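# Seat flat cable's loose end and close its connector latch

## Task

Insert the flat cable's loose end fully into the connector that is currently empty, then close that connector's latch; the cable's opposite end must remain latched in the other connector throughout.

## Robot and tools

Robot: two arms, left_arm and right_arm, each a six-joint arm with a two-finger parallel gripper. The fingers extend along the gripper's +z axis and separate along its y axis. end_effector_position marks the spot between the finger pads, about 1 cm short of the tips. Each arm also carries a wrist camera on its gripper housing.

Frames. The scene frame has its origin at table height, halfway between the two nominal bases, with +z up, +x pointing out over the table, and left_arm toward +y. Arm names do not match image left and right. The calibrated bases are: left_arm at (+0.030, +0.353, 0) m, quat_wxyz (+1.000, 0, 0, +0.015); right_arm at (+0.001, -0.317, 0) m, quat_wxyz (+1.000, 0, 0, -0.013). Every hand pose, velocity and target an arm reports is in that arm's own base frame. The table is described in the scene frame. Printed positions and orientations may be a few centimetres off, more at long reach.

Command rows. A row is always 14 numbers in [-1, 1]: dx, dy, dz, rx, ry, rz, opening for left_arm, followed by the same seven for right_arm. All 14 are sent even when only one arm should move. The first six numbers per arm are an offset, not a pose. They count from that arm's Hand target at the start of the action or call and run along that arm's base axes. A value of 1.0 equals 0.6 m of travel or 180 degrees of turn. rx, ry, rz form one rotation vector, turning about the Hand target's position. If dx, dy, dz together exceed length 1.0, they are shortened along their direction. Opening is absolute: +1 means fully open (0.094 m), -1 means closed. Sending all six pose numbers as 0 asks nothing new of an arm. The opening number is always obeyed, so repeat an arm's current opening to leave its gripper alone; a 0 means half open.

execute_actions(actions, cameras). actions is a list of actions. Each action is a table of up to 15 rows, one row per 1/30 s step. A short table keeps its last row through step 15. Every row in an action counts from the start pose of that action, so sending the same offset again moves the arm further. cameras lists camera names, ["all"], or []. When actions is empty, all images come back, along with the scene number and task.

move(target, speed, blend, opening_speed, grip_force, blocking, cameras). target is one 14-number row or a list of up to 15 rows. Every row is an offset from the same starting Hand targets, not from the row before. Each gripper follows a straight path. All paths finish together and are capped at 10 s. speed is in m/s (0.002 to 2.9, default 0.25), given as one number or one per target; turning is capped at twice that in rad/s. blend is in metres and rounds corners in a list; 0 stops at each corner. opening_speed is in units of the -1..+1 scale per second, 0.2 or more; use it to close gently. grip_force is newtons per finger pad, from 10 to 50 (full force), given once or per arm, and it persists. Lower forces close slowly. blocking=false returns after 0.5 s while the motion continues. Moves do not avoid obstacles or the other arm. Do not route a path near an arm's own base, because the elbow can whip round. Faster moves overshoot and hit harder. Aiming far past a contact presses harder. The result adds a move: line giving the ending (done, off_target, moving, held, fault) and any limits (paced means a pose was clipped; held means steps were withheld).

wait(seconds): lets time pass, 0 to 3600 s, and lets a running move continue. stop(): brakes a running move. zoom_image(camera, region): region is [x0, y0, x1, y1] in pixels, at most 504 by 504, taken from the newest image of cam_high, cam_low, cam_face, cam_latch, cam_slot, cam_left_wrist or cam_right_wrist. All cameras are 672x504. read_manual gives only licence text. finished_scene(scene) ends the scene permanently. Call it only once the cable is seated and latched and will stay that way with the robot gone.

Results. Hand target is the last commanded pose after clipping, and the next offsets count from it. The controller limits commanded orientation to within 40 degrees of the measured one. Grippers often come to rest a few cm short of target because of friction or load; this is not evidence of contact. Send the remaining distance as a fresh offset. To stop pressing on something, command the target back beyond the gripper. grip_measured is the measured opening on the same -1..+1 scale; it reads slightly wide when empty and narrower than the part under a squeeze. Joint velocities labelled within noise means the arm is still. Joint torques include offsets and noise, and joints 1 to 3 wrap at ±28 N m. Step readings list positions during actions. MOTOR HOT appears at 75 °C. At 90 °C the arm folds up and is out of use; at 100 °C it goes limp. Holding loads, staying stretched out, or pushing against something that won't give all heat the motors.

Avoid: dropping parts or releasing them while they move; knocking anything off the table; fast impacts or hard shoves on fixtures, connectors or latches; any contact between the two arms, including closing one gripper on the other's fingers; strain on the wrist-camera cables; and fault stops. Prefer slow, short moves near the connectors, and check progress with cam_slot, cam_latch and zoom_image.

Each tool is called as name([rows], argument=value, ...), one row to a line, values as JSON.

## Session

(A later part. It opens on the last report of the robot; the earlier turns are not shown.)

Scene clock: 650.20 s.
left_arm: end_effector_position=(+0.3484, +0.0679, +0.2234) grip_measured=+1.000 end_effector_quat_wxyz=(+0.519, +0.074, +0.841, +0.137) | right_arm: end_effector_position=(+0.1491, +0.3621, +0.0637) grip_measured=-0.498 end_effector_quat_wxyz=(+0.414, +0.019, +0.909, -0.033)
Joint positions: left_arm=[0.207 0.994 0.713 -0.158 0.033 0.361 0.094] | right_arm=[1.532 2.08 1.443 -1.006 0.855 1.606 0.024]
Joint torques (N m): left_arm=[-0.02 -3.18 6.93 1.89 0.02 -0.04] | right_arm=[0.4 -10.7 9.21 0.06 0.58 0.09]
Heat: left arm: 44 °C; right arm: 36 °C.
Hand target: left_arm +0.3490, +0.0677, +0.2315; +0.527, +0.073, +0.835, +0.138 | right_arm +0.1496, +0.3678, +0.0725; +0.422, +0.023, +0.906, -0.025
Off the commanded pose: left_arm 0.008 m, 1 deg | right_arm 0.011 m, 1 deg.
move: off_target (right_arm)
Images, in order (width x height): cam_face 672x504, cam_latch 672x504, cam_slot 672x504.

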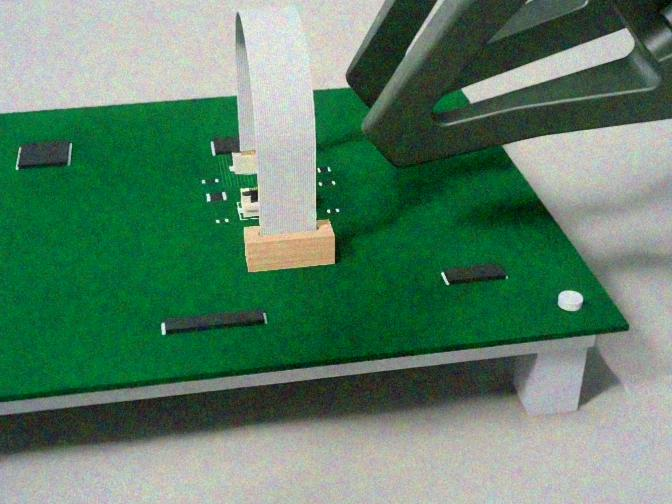

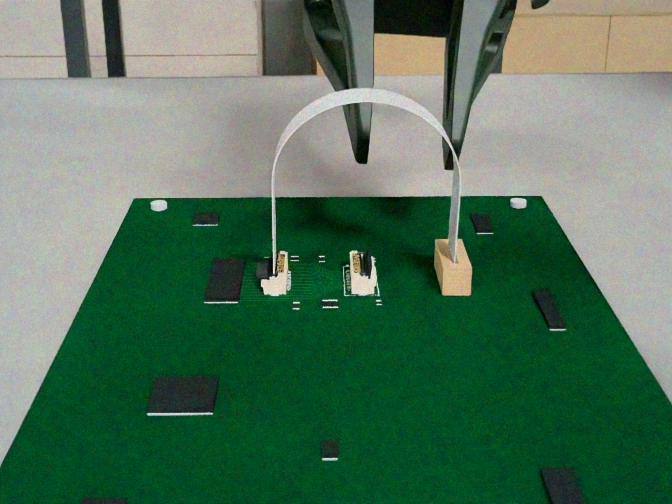

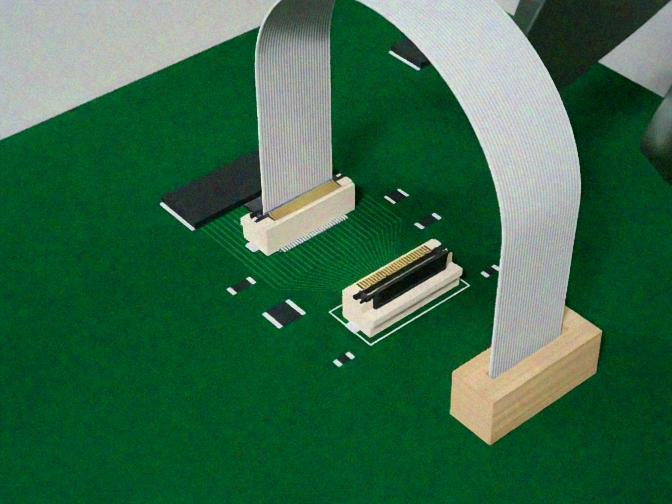

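move(target=[0,0,0,0,0,0,1,-0.016,0.012,0.0242,0.002,-0.1028,0,-0.5], speed=0.06, cameras=["cam_latch","cam_slot","cam_face","cam_right_wrist","cam_low"])

Scene clock: 674.97 s.
left_arm: end_effector_position=(+0.3484, +0.0679, +0.2234) grip_measured=+1.000 end_effector_quat_wxyz=(+0.519, +0.074, +0.841, +0.137) | right_arm: end_effector_position=(+0.1406, +0.3693, +0.0862) grip_measured=-0.498 end_effector_quat_wxyz=(+0.552, +0.031, +0.833, -0.019)
Joint positions: left_arm=[0.207 0.994 0.713 -0.158 0.033 0.361 0.094] | right_arm=[1.634 2.202 1.518 -1.195 1.149 1.909 0.024]
Joint torques (N m): left_arm=[-0.02 -3.14 6.93 1.89 0.02 -0.04] | right_arm=[0.39 -9.1 8.57 -0.29 0.74 0.12]
Heat: left arm: 44 °C; right arm: 37 °C.
Hand target: left_arm +0.3490, +0.0677, +0.2315; +0.527, +0.073, +0.835, +0.138 | right_arm +0.1400, +0.3751, +0.0871; +0.563, +0.028, +0.826, -0.018
Off the commanded pose: left_arm 0.008 m, 1 deg | right_arm 0.006 m, 2 deg.
move: done
Images, in order (width x height): cam_low 672x504, cam_face 672x504, cam_latch 672x504, cam_slot 672x504, cam_right_wrist 672x504.

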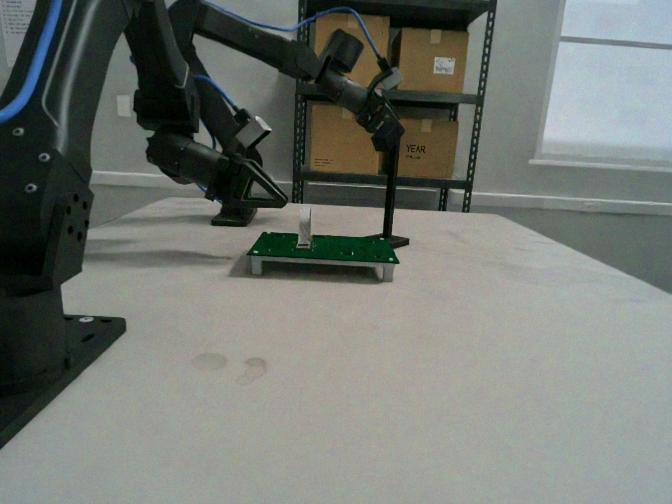

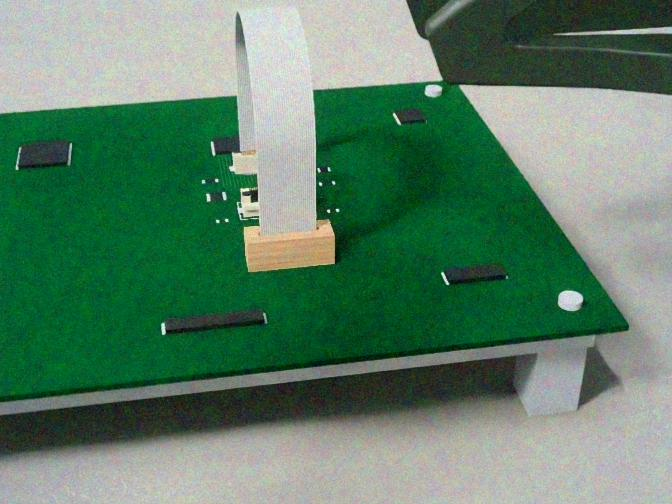

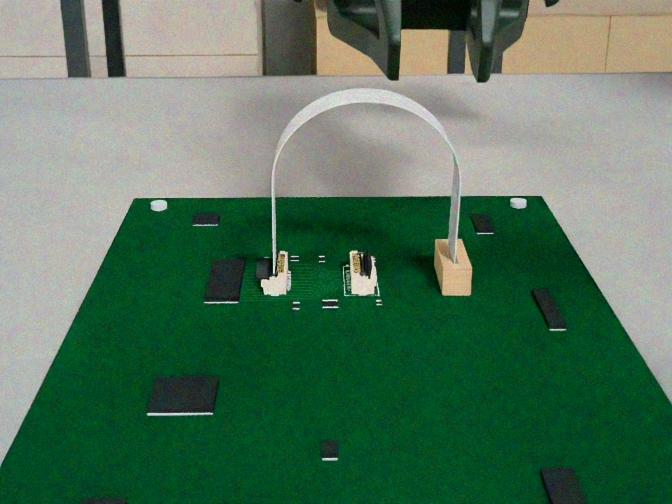

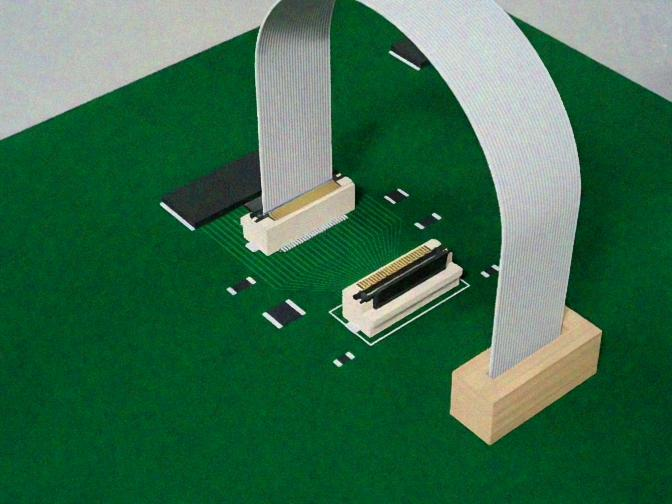

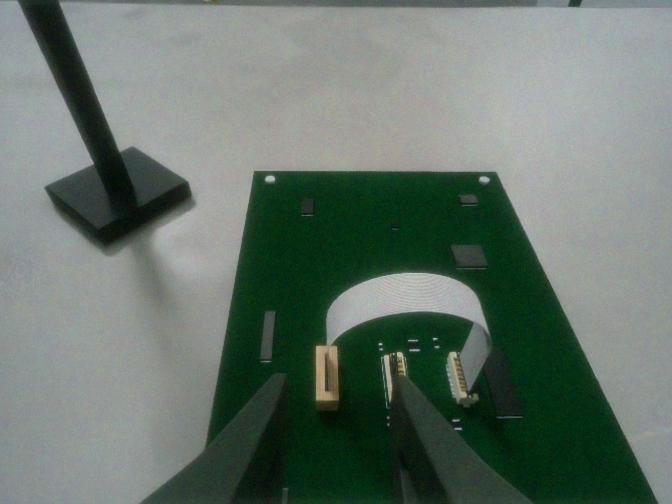

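zoom_image(camera="cam_right_wrist", region=[230, 150, 520, 270])

zoom_image(camera="cam_right_wrist", region=[190, 320, 350, 480])

zoom_image(camera="cam_right_wrist", region=[480, 320, 660, 500])

zoom_image(camera="cam_right_wrist", region=[300, 260, 520, 420])

Scaled by 1.738 from the camera's image (finer frame: 960x720).

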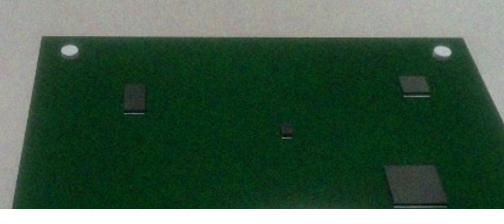

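Scaled by 3.150 from the camera's image (finer frame: 960x720).

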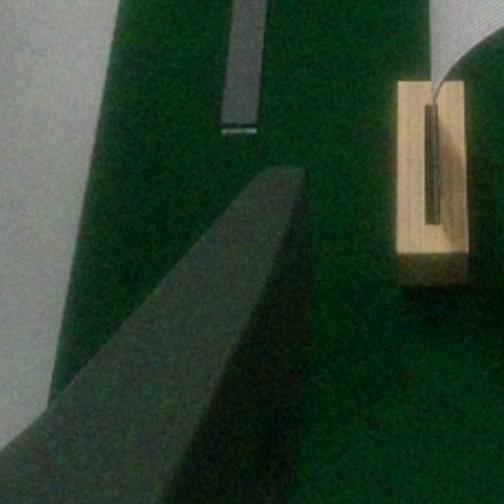

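Scaled by 2.800 from the camera's image (finer frame: 960x720).

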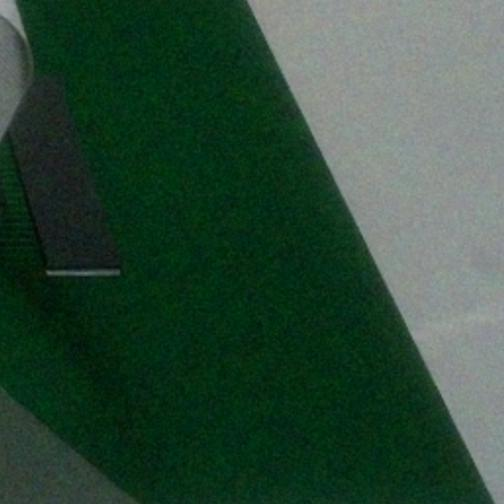

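Scaled by 2.291 from the camera's image (finer frame: 960x720).

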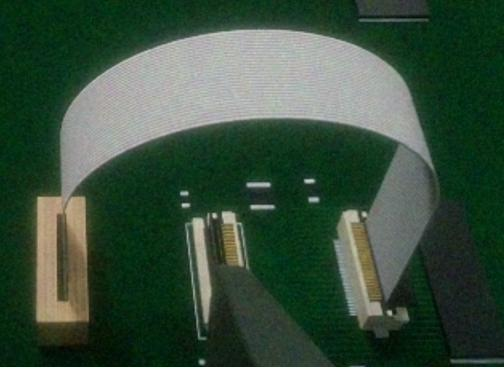

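zoom_image(camera="cam_right_wrist", region=[0, 0, 200, 250])

zoom_image(camera="cam_latch", region=[300, 0, 560, 110])

Scaled by 2.016 from the camera's image (finer frame: 960x720).

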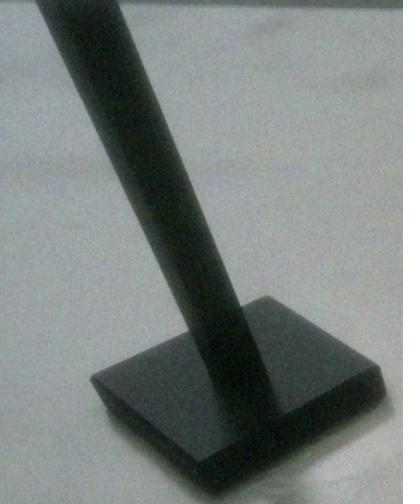

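Scaled by 1.938 from the camera's image (finer frame: 960x720).

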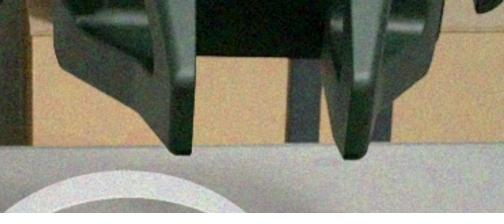

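move(target=[0,0,0,0,0,0,1,0.0,0.001,-0.028,0.0072,0,0.0111,-0.5], speed=0.04, cameras=["cam_latch","cam_right_wrist"])

zoom_image(camera="cam_right_wrist", region=[260, 260, 480, 480])

zoom_image(camera="cam_latch", region=[300, 0, 560, 300])

Scene clock: 776.90 s.
left_arm: end_effector_position=(+0.3484, +0.0679, +0.2234) grip_measured=+1.000 end_effector_quat_wxyz=(+0.519, +0.074, +0.841, +0.137) | right_arm: end_effector_position=(+0.1408, +0.3774, +0.0741) grip_measured=-0.498 end_effector_quat_wxyz=(+0.552, +0.032, +0.833, +0.004)
Joint positions: left_arm=[0.207 0.994 0.713 -0.158 0.033 0.361 0.094] | right_arm=[1.634 2.202 1.472 -1.057 1.159 1.852 0.024]
Joint torques (N m): left_arm=[-0.03 -3.18 6.93 1.89 0.02 -0.04] | right_arm=[0.39 -10.37 4.22 0.16 0.74 -0.05]
Heat: left arm: 44 °C; right arm: 36 °C.
Hand target: left_arm +0.3490, +0.0677, +0.2315; +0.527, +0.073, +0.835, +0.138 | right_arm +0.1400, +0.3756, +0.0703; +0.562, +0.020, +0.827, +0.001
Off the commanded pose: left_arm 0.008 m, 1 deg | right_arm 0.004 m, 2 deg.
move: done

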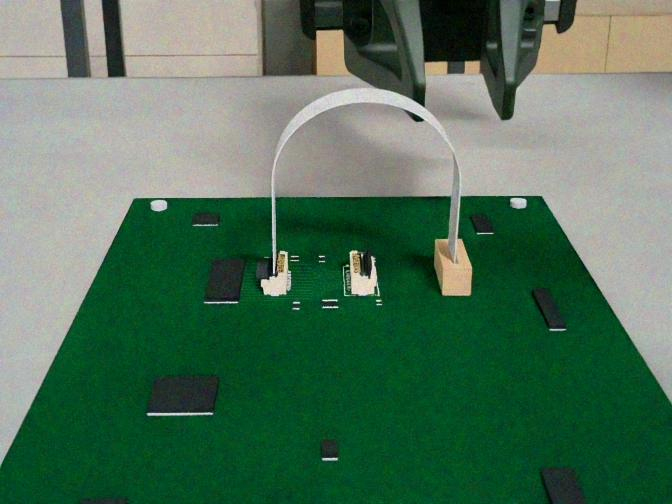

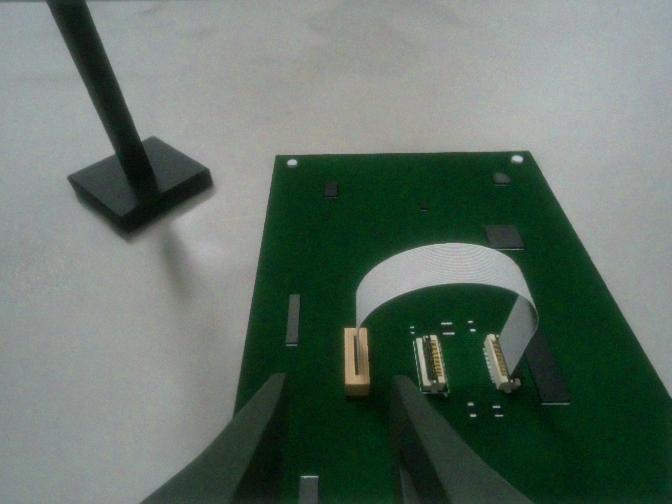

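Scaled by 2.291 from the camera's image (finer frame: 960x720).

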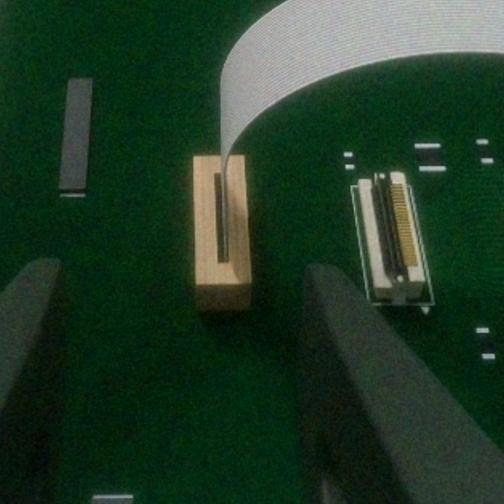

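Scaled by 1.680 from the camera's image (finer frame: 960x720).

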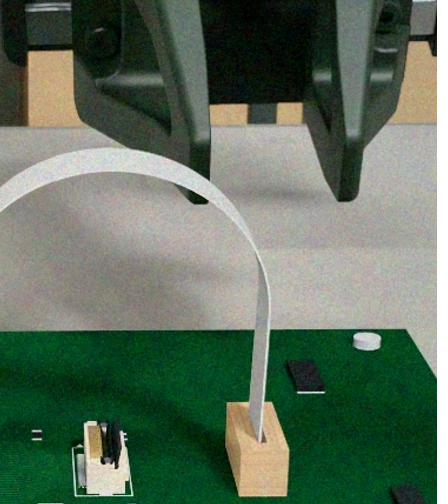

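move(target=[0,0,0,0,0,0,1,-0.0005,-0.0085,-0.0075,-0.004,0,0,-0.5], speed=0.04, cameras=["cam_latch","cam_right_wrist"])

zoom_image(camera="cam_right_wrist", region=[260, 260, 480, 480])

zoom_image(camera="cam_latch", region=[300, 0, 560, 300])

Scene clock: 800.37 s.
left_arm: end_effector_position=(+0.3484, +0.0679, +0.2234) grip_measured=+1.000 end_effector_quat_wxyz=(+0.519, +0.074, +0.841, +0.137) | right_arm: end_effector_position=(+0.1404, +0.3722, +0.0690) grip_measured=-0.498 end_effector_quat_wxyz=(+0.553, +0.026, +0.833, -0.002)
Joint positions: left_arm=[0.207 0.994 0.713 -0.158 0.033 0.361 0.094] | right_arm=[1.636 2.202 1.446 -1.048 1.16 1.851 0.024]
Joint torques (N m): left_arm=[-0.02 -3.15 6.93 1.89 0.02 -0.04] | right_arm=[0.43 -10.36 4.33 0.15 0.74 0]
Heat: left arm: 44 °C; right arm: 36 °C.
Hand target: left_arm +0.3490, +0.0677, +0.2315; +0.527, +0.073, +0.835, +0.138 | right_arm +0.1397, +0.3704, +0.0657; +0.562, +0.017, +0.827, -0.004
Off the commanded pose: left_arm 0.008 m, 1 deg | right_arm 0.004 m, 2 deg.
move: done

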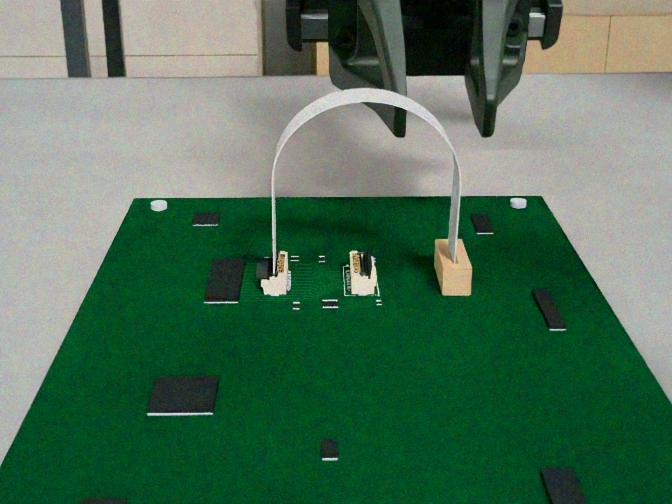

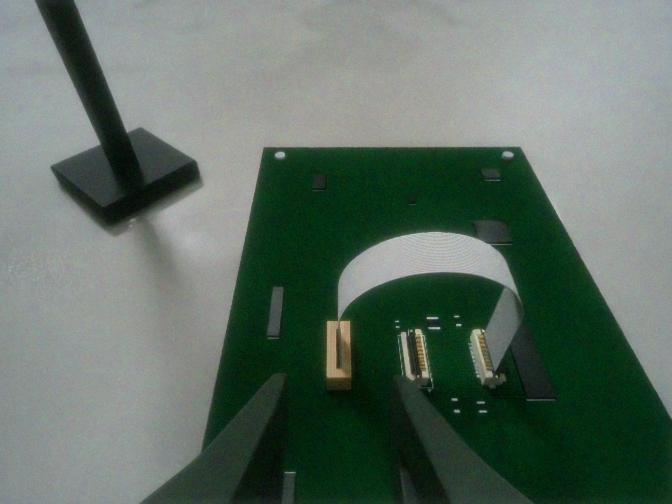

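Scaled by 2.291 from the camera's image (finer frame: 960x720).

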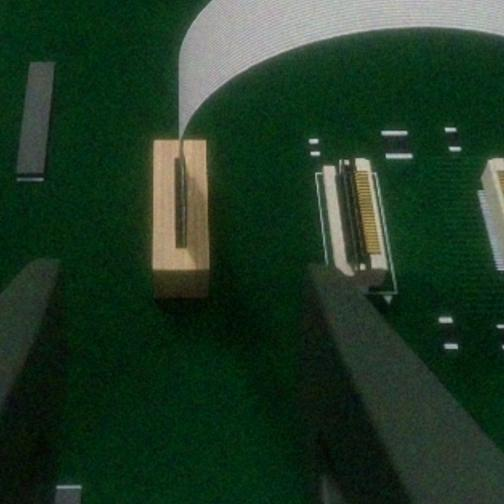

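Scaled by 1.680 from the camera's image (finer frame: 960x720).

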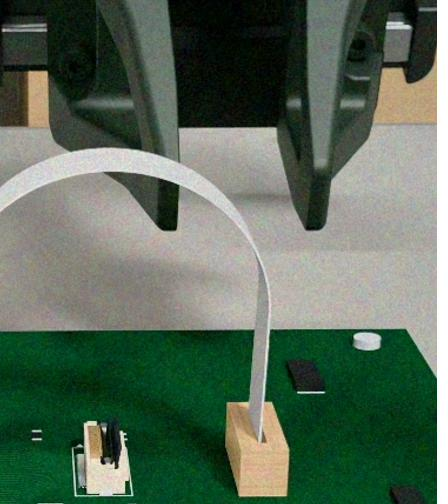

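move(target=[0,0,0,0,0,0,1,0.0483,-0.0035,-0.0193,0,0,0,-0.5], speed=0.04, cameras=["cam_latch","cam_face","cam_slot","cam_right_wrist"])

zoom_image(camera="cam_right_wrist", region=[230, 280, 480, 500])

Scene clock: 813.97 s.
left_arm: end_effector_position=(+0.3484, +0.0679, +0.2234) grip_measured=+1.000 end_effector_quat_wxyz=(+0.519, +0.074, +0.841, +0.137) | right_arm: end_effector_position=(+0.1655, +0.3712, +0.0464) grip_measured=-0.498 end_effector_quat_wxyz=(+0.553, +0.014, +0.833, -0.009)
Joint positions: left_arm=[0.207 0.994 0.713 -0.158 0.033 0.361 0.094] | right_arm=[1.57 2.202 1.348 -0.791 1.17 1.652 0.024]
Joint torques (N m): left_arm=[-0.01 -3.17 6.93 1.9 0.02 -0.04] | right_arm=[-0.61 -13.11 4.19 0.4 0.75 -0.05]
Heat: left arm: 44 °C; right arm: 36 °C.
Hand target: left_arm +0.3490, +0.0677, +0.2315; +0.527, +0.073, +0.835, +0.138 | right_arm +0.1687, +0.3685, +0.0542; +0.563, +0.017, +0.827, -0.004
Off the commanded pose: left_arm 0.008 m, 1 deg | right_arm 0.009 m, 1 deg.
move: done
Images, in order (width x height): cam_face 672x504, cam_latch 672x504, cam_slot 672x504, cam_right_wrist 672x504.

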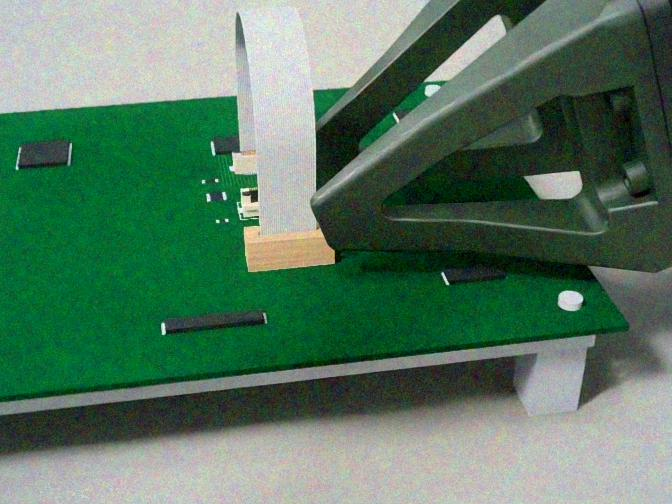

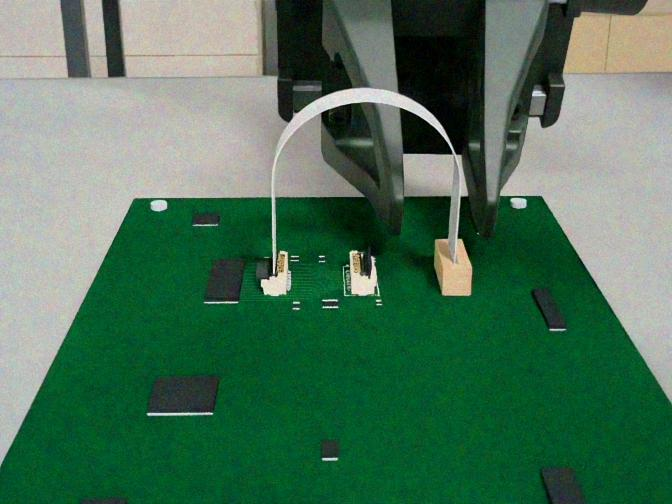

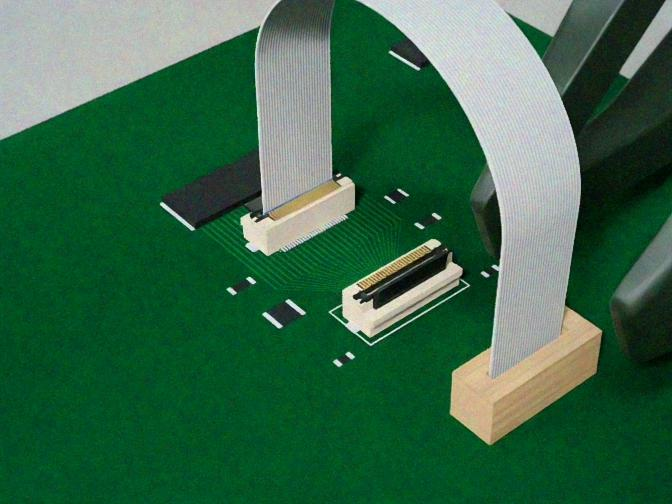

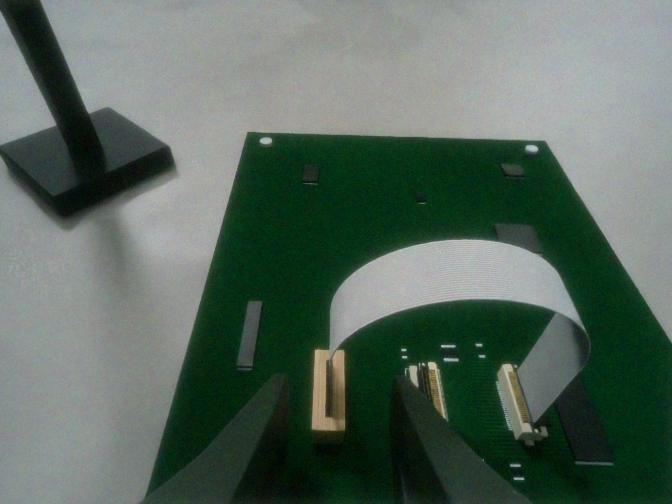

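Scaled by 2.016 from the camera's image (finer frame: 960x720).

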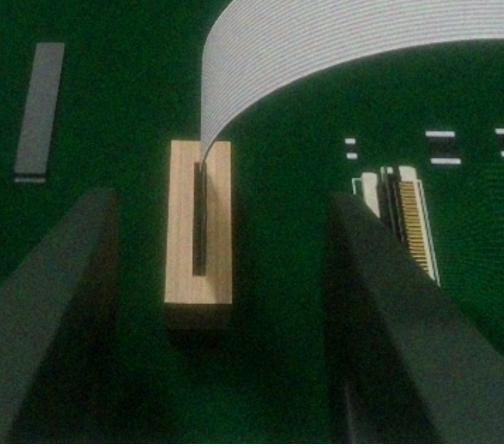

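move(target=[0,0,0,0,0,0,1,-0.003,0.002,0.006,0.006,0,-0.004,-0.5], speed=0.04, cameras=[])

Scene clock: 832.83 s.
left_arm: end_effector_position=(+0.3484, +0.0679, +0.2234) grip_measured=+1.000 end_effector_quat_wxyz=(+0.519, +0.074, +0.841, +0.137) | right_arm: end_effector_position=(+0.1655, +0.3699, +0.0465) grip_measured=-0.498 end_effector_quat_wxyz=(+0.553, +0.022, +0.833, -0.006)
Joint positions: left_arm=[0.207 0.994 0.713 -0.158 0.033 0.361 0.094] | right_arm=[1.57 2.202 1.348 -0.801 1.17 1.678 0.024]
Joint torques (N m): left_arm=[-0.01 -3.18 6.9 1.89 0.02 -0.05] | right_arm=[-0.06 -13.09 6.08 0.1 0.78 0.09]
Heat: left arm: 44 °C; right arm: 36 °C.
Hand target: left_arm +0.3490, +0.0677, +0.2315; +0.527, +0.073, +0.835, +0.138 | right_arm +0.1669, +0.3697, +0.0578; +0.562, +0.027, +0.826, +0.000
Off the commanded pose: left_arm 0.008 m, 1 deg | right_arm 0.011 m, 2 deg.
move: off_target (right_arm)

move(target=[0,0,0,0,0,0,1,-0.002,0.003,0.013,0.004,0,-0.004,-0.5], speed=0.04, cameras=[])

Scene clock: 844.03 s.
left_arm: end_effector_position=(+0.3484, +0.0679, +0.2234) grip_measured=+1.000 end_effector_quat_wxyz=(+0.519, +0.074, +0.841, +0.137) | right_arm: end_effector_position=(+0.1655, +0.3641, +0.0495) grip_measured=-0.498 end_effector_quat_wxyz=(+0.554, +0.025, +0.832, -0.016)
Joint positions: left_arm=[0.207 0.994 0.713 -0.158 0.033 0.361 0.094] | right_arm=[1.57 2.202 1.359 -0.864 1.17 1.72 0.024]
Joint torques (N m): left_arm=[0.01 -3.17 6.91 1.89 0.02 -0.04] | right_arm=[0.23 -13.14 8.23 -0.02 0.75 0.1]
Heat: left arm: 44 °C; right arm: 36 °C.
Hand target: left_arm +0.3490, +0.0677, +0.2315; +0.527, +0.073, +0.835, +0.138 | right_arm +0.1657, +0.3714, +0.0656; +0.562, +0.036, +0.826, +0.002
Off the commanded pose: left_arm 0.008 m, 1 deg | right_arm 0.018 m, 3 deg.
move: off_target (right_arm)

move(target=[0,0,0,0,0,0,1,0,0.006,0.005,0,0,0.006,-0.5], speed=0.04, cameras=["cam_right_wrist","cam_latch"])

Scene clock: 869.90 s.
left_arm: end_effector_position=(+0.3484, +0.0679, +0.2234) grip_measured=+1.000 end_effector_quat_wxyz=(+0.519, +0.074, +0.841, +0.137) | right_arm: end_effector_position=(+0.1655, +0.3660, +0.0518) grip_measured=-0.498 end_effector_quat_wxyz=(+0.553, +0.017, +0.833, -0.017)
Joint positions: left_arm=[0.207 0.994 0.713 -0.158 0.033 0.361 0.094] | right_arm=[1.57 2.195 1.359 -0.854 1.17 1.689 0.024]
Joint torques (N m): left_arm=[-0.02 -3.17 6.93 1.89 0.02 -0.04] | right_arm=[0.2 -13.74 7.46 0.32 0.76 -0.01]
Heat: left arm: 44 °C; right arm: 37 °C.
Hand target: left_arm +0.3490, +0.0677, +0.2315; +0.527, +0.073, +0.835, +0.138 | right_arm +0.1657, +0.3750, +0.0685; +0.562, +0.028, +0.827, +0.007
Off the commanded pose: left_arm 0.008 m, 1 deg | right_arm 0.019 m, 3 deg.
move: off_target (right_arm)
Images, in order (width x height): cam_latch 672x504, cam_right_wrist 672x504.

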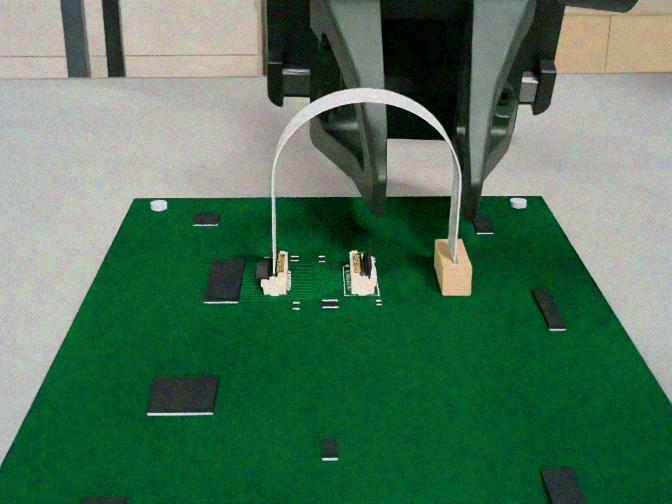

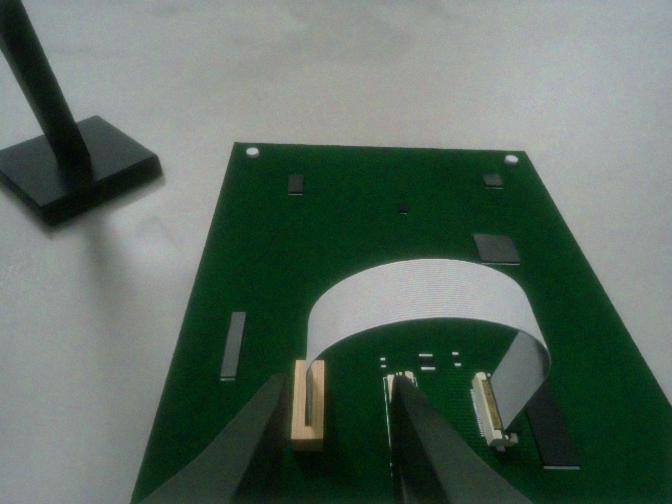

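move(target=[0,0,0,0,0,0,1,0,0.009,0.002,0.01,0,0.0,-0.5], speed=0.04, cameras=[])

Scene clock: 879.57 s.
left_arm: end_effector_position=(+0.3484, +0.0679, +0.2234) grip_measured=+1.000 end_effector_quat_wxyz=(+0.519, +0.074, +0.841, +0.137) | right_arm: end_effector_position=(+0.1655, +0.3695, +0.0514) grip_measured=-0.498 end_effector_quat_wxyz=(+0.553, +0.024, +0.833, -0.007)
Joint positions: left_arm=[0.207 0.994 0.713 -0.158 0.033 0.361 0.094] | right_arm=[1.57 2.195 1.359 -0.829 1.17 1.689 0.024]
Joint torques (N m): left_arm=[0.01 -3.17 6.93 1.89 0.02 -0.04] | right_arm=[0.46 -13.85 8.2 0.36 0.74 -0.05]
Heat: left arm: 44 °C; right arm: 38 °C.
Hand target: left_arm +0.3490, +0.0677, +0.2315; +0.527, +0.073, +0.835, +0.138 | right_arm +0.1657, +0.3804, +0.0697; +0.562, +0.037, +0.826, +0.020
Off the commanded pose: left_arm 0.008 m, 1 deg | right_arm 0.021 m, 4 deg.
move: off_target (right_arm)

wait(seconds=0.2, cameras=["cam_right_wrist"])

zoom_image(camera="cam_right_wrist", region=[230, 280, 480, 500])

Scene clock: 889.93 s.
left_arm: end_effector_position=(+0.3484, +0.0679, +0.2234) grip_measured=+1.000 end_effector_quat_wxyz=(+0.519, +0.074, +0.841, +0.137) | right_arm: end_effector_position=(+0.1655, +0.3695, +0.0514) grip_measured=-0.498 end_effector_quat_wxyz=(+0.553, +0.024, +0.833, -0.007)
Joint positions: left_arm=[0.207 0.994 0.713 -0.158 0.033 0.361 0.094] | right_arm=[1.57 2.195 1.359 -0.829 1.17 1.689 0.024]
Joint torques (N m): left_arm=[-0.02 -3.17 6.94 1.89 0.02 -0.03] | right_arm=[0.2 -13.67 8.23 0.35 0.74 -0.01]
Heat: left arm: 44 °C; right arm: 39 °C.
Hand target: left_arm +0.3490, +0.0677, +0.2315; +0.527, +0.073, +0.835, +0.138 | right_arm +0.1657, +0.3804, +0.0697; +0.562, +0.037, +0.826, +0.020
Tool commands: left_gripper/opening=+1.0 right_gripper/opening=-0.5
Off the commanded pose: left_arm 0.008 m, 1 deg | right_arm 0.021 m, 4 deg.
wait: 0.20 s; at rest from the start

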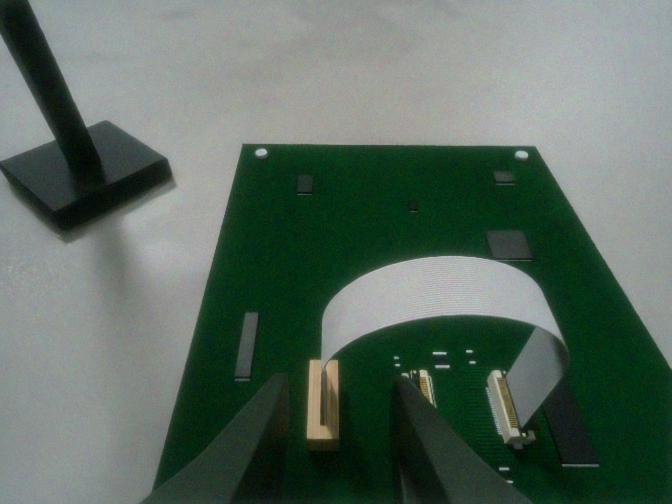

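Scaled by 2.016 from the camera's image (finer frame: 960x720).

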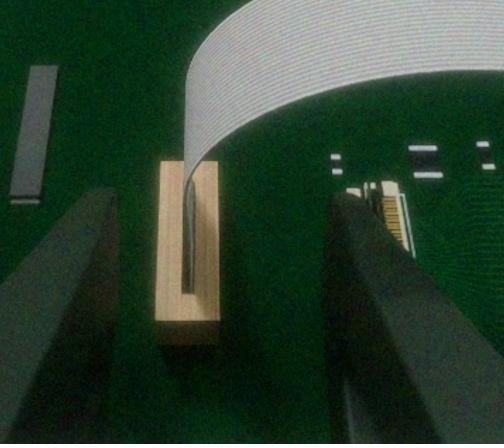

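move(target=[0,0,0,0,0,0,1,0.0167,0.004,0.0,0.002,0,0.0,-0.5], speed=0.03, cameras=["cam_face","cam_latch","cam_right_wrist"])

Scene clock: 899.90 s.
left_arm: end_effector_position=(+0.3484, +0.0679, +0.2234) grip_measured=+1.000 end_effector_quat_wxyz=(+0.519, +0.074, +0.841, +0.137) | right_arm: end_effector_position=(+0.1723, +0.3780, +0.0536) grip_measured=-0.498 end_effector_quat_wxyz=(+0.552, +0.026, +0.833, +0.005)
Joint positions: left_arm=[0.207 0.994 0.713 -0.158 0.033 0.361 0.094] | right_arm=[1.552 2.187 1.359 -0.75 1.17 1.619 0.024]
Joint torques (N m): left_arm=[-0.01 -3.18 6.94 1.89 0.02 -0.04] | right_arm=[-0.49 -13.94 6.87 0.46 0.73 -0.04]
Heat: left arm: 44 °C; right arm: 40 °C.
Hand target: left_arm +0.3490, +0.0677, +0.2315; +0.527, +0.073, +0.835, +0.138 | right_arm +0.1756, +0.3829, +0.0698; +0.561, +0.039, +0.826, +0.023
Off the commanded pose: left_arm 0.008 m, 1 deg | right_arm 0.017 m, 3 deg.
move: off_target (right_arm)

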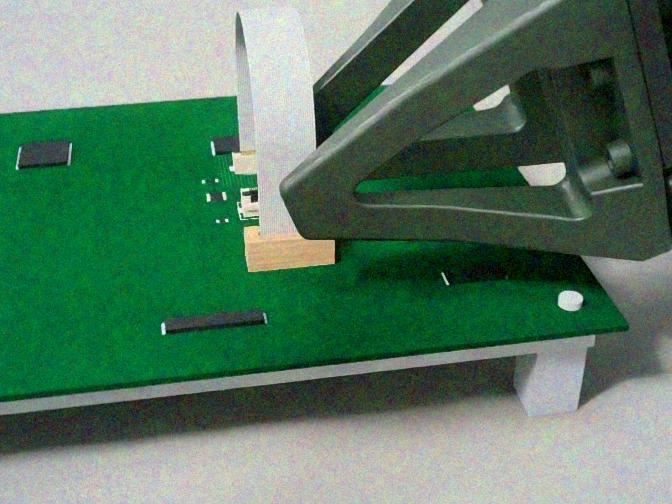

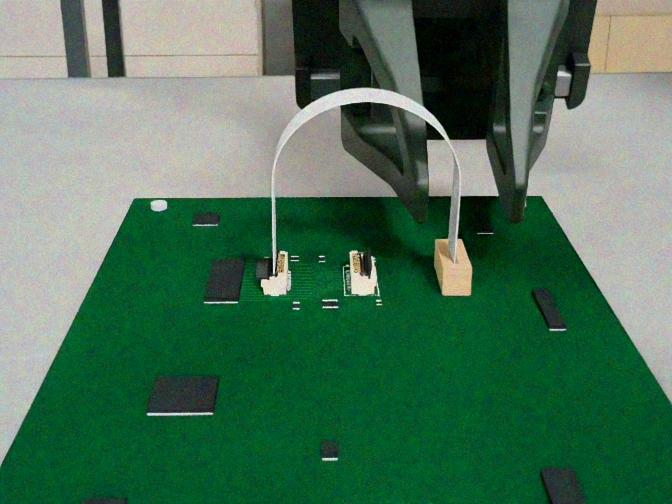

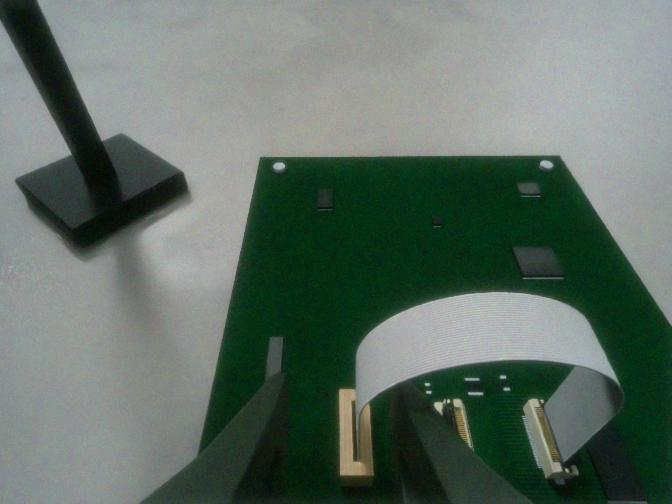

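move(target=[0,0,0,0,0,0,1,0.0167,-0.008,0.0,-0.004,0,-0.004,-0.5], speed=0.03, cameras=["cam_face","cam_latch","cam_right_wrist"])

Scene clock: 906.47 s.
left_arm: end_effector_position=(+0.3484, +0.0679, +0.2234) grip_measured=+1.000 end_effector_quat_wxyz=(+0.519, +0.074, +0.841, +0.137) | right_arm: end_effector_position=(+0.1825, +0.3781, +0.0568) grip_measured=-0.498 end_effector_quat_wxyz=(+0.552, +0.032, +0.833, +0.003)
Joint positions: left_arm=[0.207 0.994 0.713 -0.158 0.033 0.361 0.094] | right_arm=[1.525 2.179 1.359 -0.72 1.17 1.581 0.024]
Joint torques (N m): left_arm=[0.02 -3.17 6.94 1.89 0.01 -0.04] | right_arm=[-0.29 -13.87 5.56 0.58 0.75 -0.05]
Heat: left arm: 44 °C; right arm: 40 °C.
Hand target: left_arm +0.3490, +0.0677, +0.2315; +0.527, +0.073, +0.835, +0.138 | right_arm +0.1857, +0.3781, +0.0697; +0.562, +0.040, +0.826, +0.014
Off the commanded pose: left_arm 0.008 m, 1 deg | right_arm 0.013 m, 2 deg.
move: off_target (right_arm)

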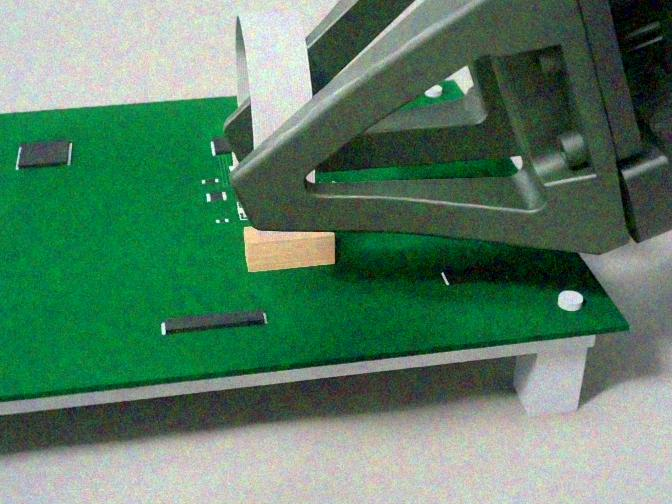

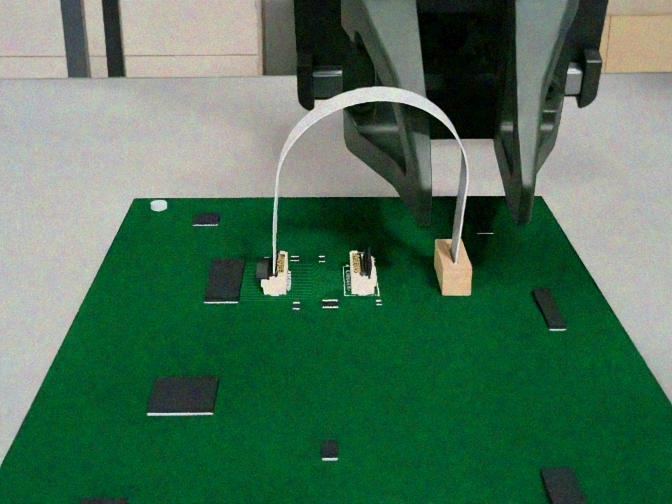

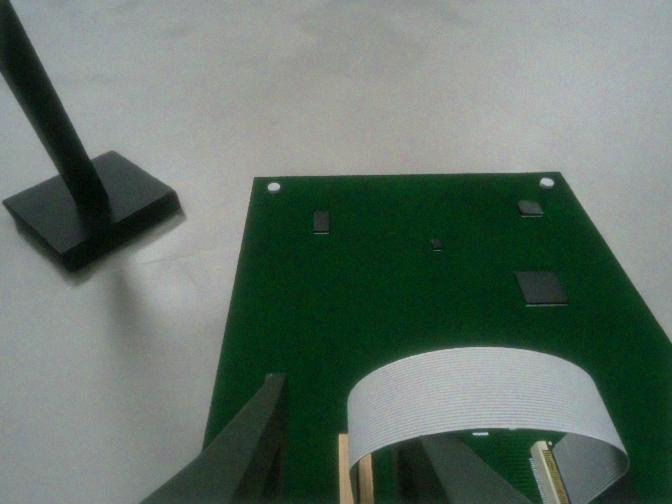

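move(target=[0,0,0,0,0,0,1,0.0,-0.0133,-0.02,-0.003,0,0.0,-0.5], speed=0.03, cameras=[])

Scene clock: 921.57 s.
left_arm: end_effector_position=(+0.3484, +0.0679, +0.2234) grip_measured=+1.000 end_effector_quat_wxyz=(+0.519, +0.074, +0.841, +0.137) | right_arm: end_effector_position=(+0.1824, +0.3738, +0.0490) grip_measured=-0.498 end_effector_quat_wxyz=(+0.553, +0.033, +0.833, +0.006)
Joint positions: left_arm=[0.207 0.994 0.713 -0.158 0.033 0.361 0.094] | right_arm=[1.525 2.178 1.321 -0.674 1.171 1.578 0.024]
Joint torques (N m): left_arm=[-0.01 -3.18 6.94 1.89 0.02 -0.04] | right_arm=[-0.5 -13.39 4.41 0.57 0.74 -0.01]
Heat: left arm: 44 °C; right arm: 40 °C.
Hand target: left_arm +0.3490, +0.0677, +0.2315; +0.527, +0.073, +0.835, +0.138 | right_arm +0.1857, +0.3700, +0.0578; +0.562, +0.038, +0.826, +0.010
Off the commanded pose: left_arm 0.008 m, 1 deg | right_arm 0.010 m, 1 deg.
move: done

wait(seconds=0.1, cameras=["cam_face","cam_latch","cam_slot","cam_right_wrist"])

zoom_image(camera="cam_latch", region=[330, 60, 550, 310])

zoom_image(camera="cam_right_wrist", region=[230, 300, 480, 504])

Scene clock: 930.20 s.
left_arm: end_effector_position=(+0.3484, +0.0679, +0.2234) grip_measured=+1.000 end_effector_quat_wxyz=(+0.519, +0.074, +0.841, +0.137) | right_arm: end_effector_position=(+0.1824, +0.3739, +0.0490) grip_measured=-0.498 end_effector_quat_wxyz=(+0.553, +0.033, +0.833, +0.006)
Joint positions: left_arm=[0.207 0.994 0.713 -0.158 0.033 0.361 0.094] | right_arm=[1.525 2.178 1.321 -0.673 1.171 1.578 0.024]
Joint torques (N m): left_arm=[-0.02 -3.17 6.93 1.9 0.02 -0.04] | right_arm=[-0.55 -13.44 4.4 0.54 0.74 -0.02]
Heat: left arm: 44 °C; right arm: 40 °C.
Hand target: left_arm +0.3490, +0.0677, +0.2315; +0.527, +0.073, +0.835, +0.138 | right_arm +0.1857, +0.3701, +0.0578; +0.562, +0.038, +0.826, +0.010
Tool commands: left_gripper/opening=+1.0 right_gripper/opening=-0.5
Off the commanded pose: left_arm 0.008 m, 1 deg | right_arm 0.010 m, 1 deg.
wait: 0.10 s; at rest from the start

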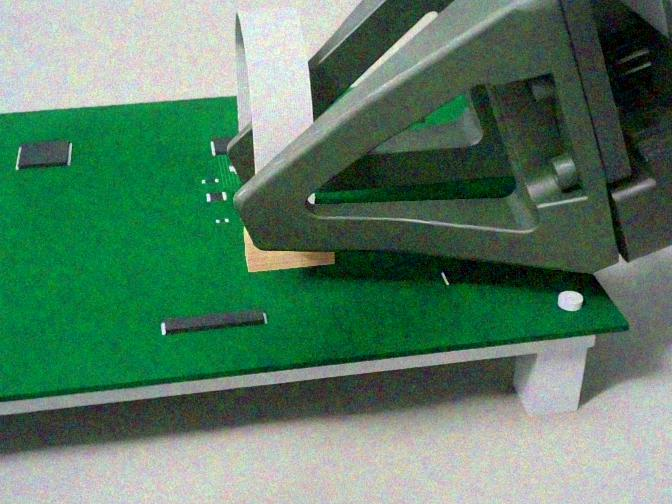

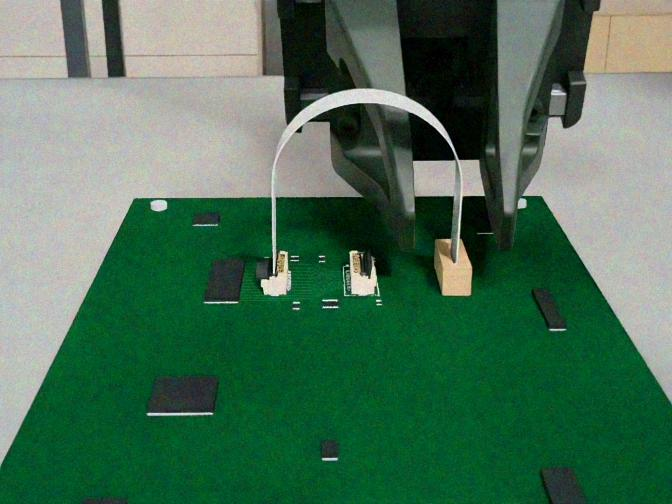

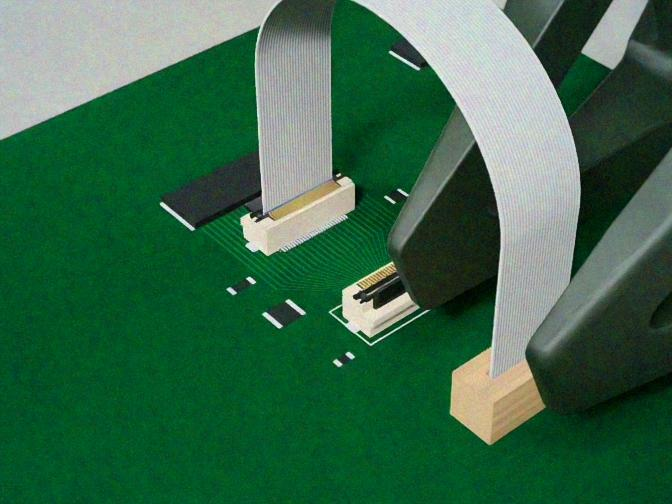

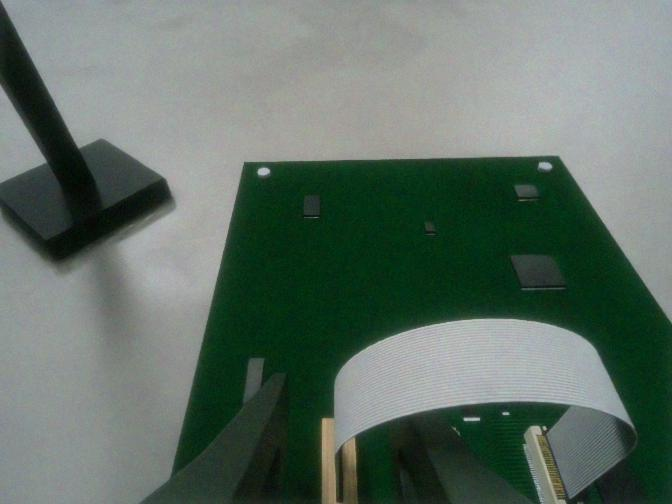

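Scaled by 2.016 from the camera's image (finer frame: 960x720).

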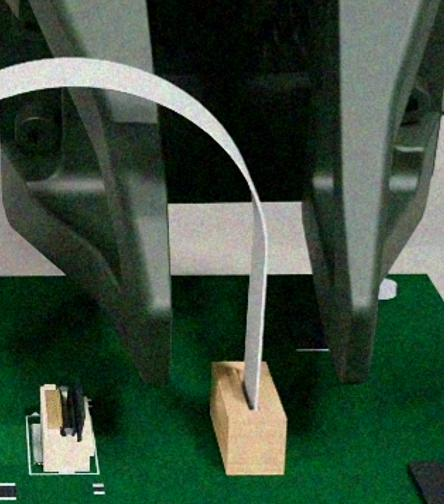

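Scaled by 2.016 from the camera's image (finer frame: 960x720).

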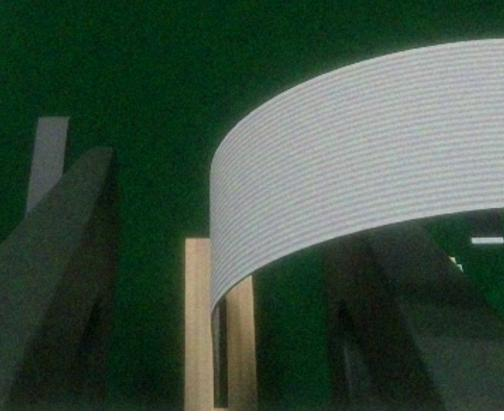

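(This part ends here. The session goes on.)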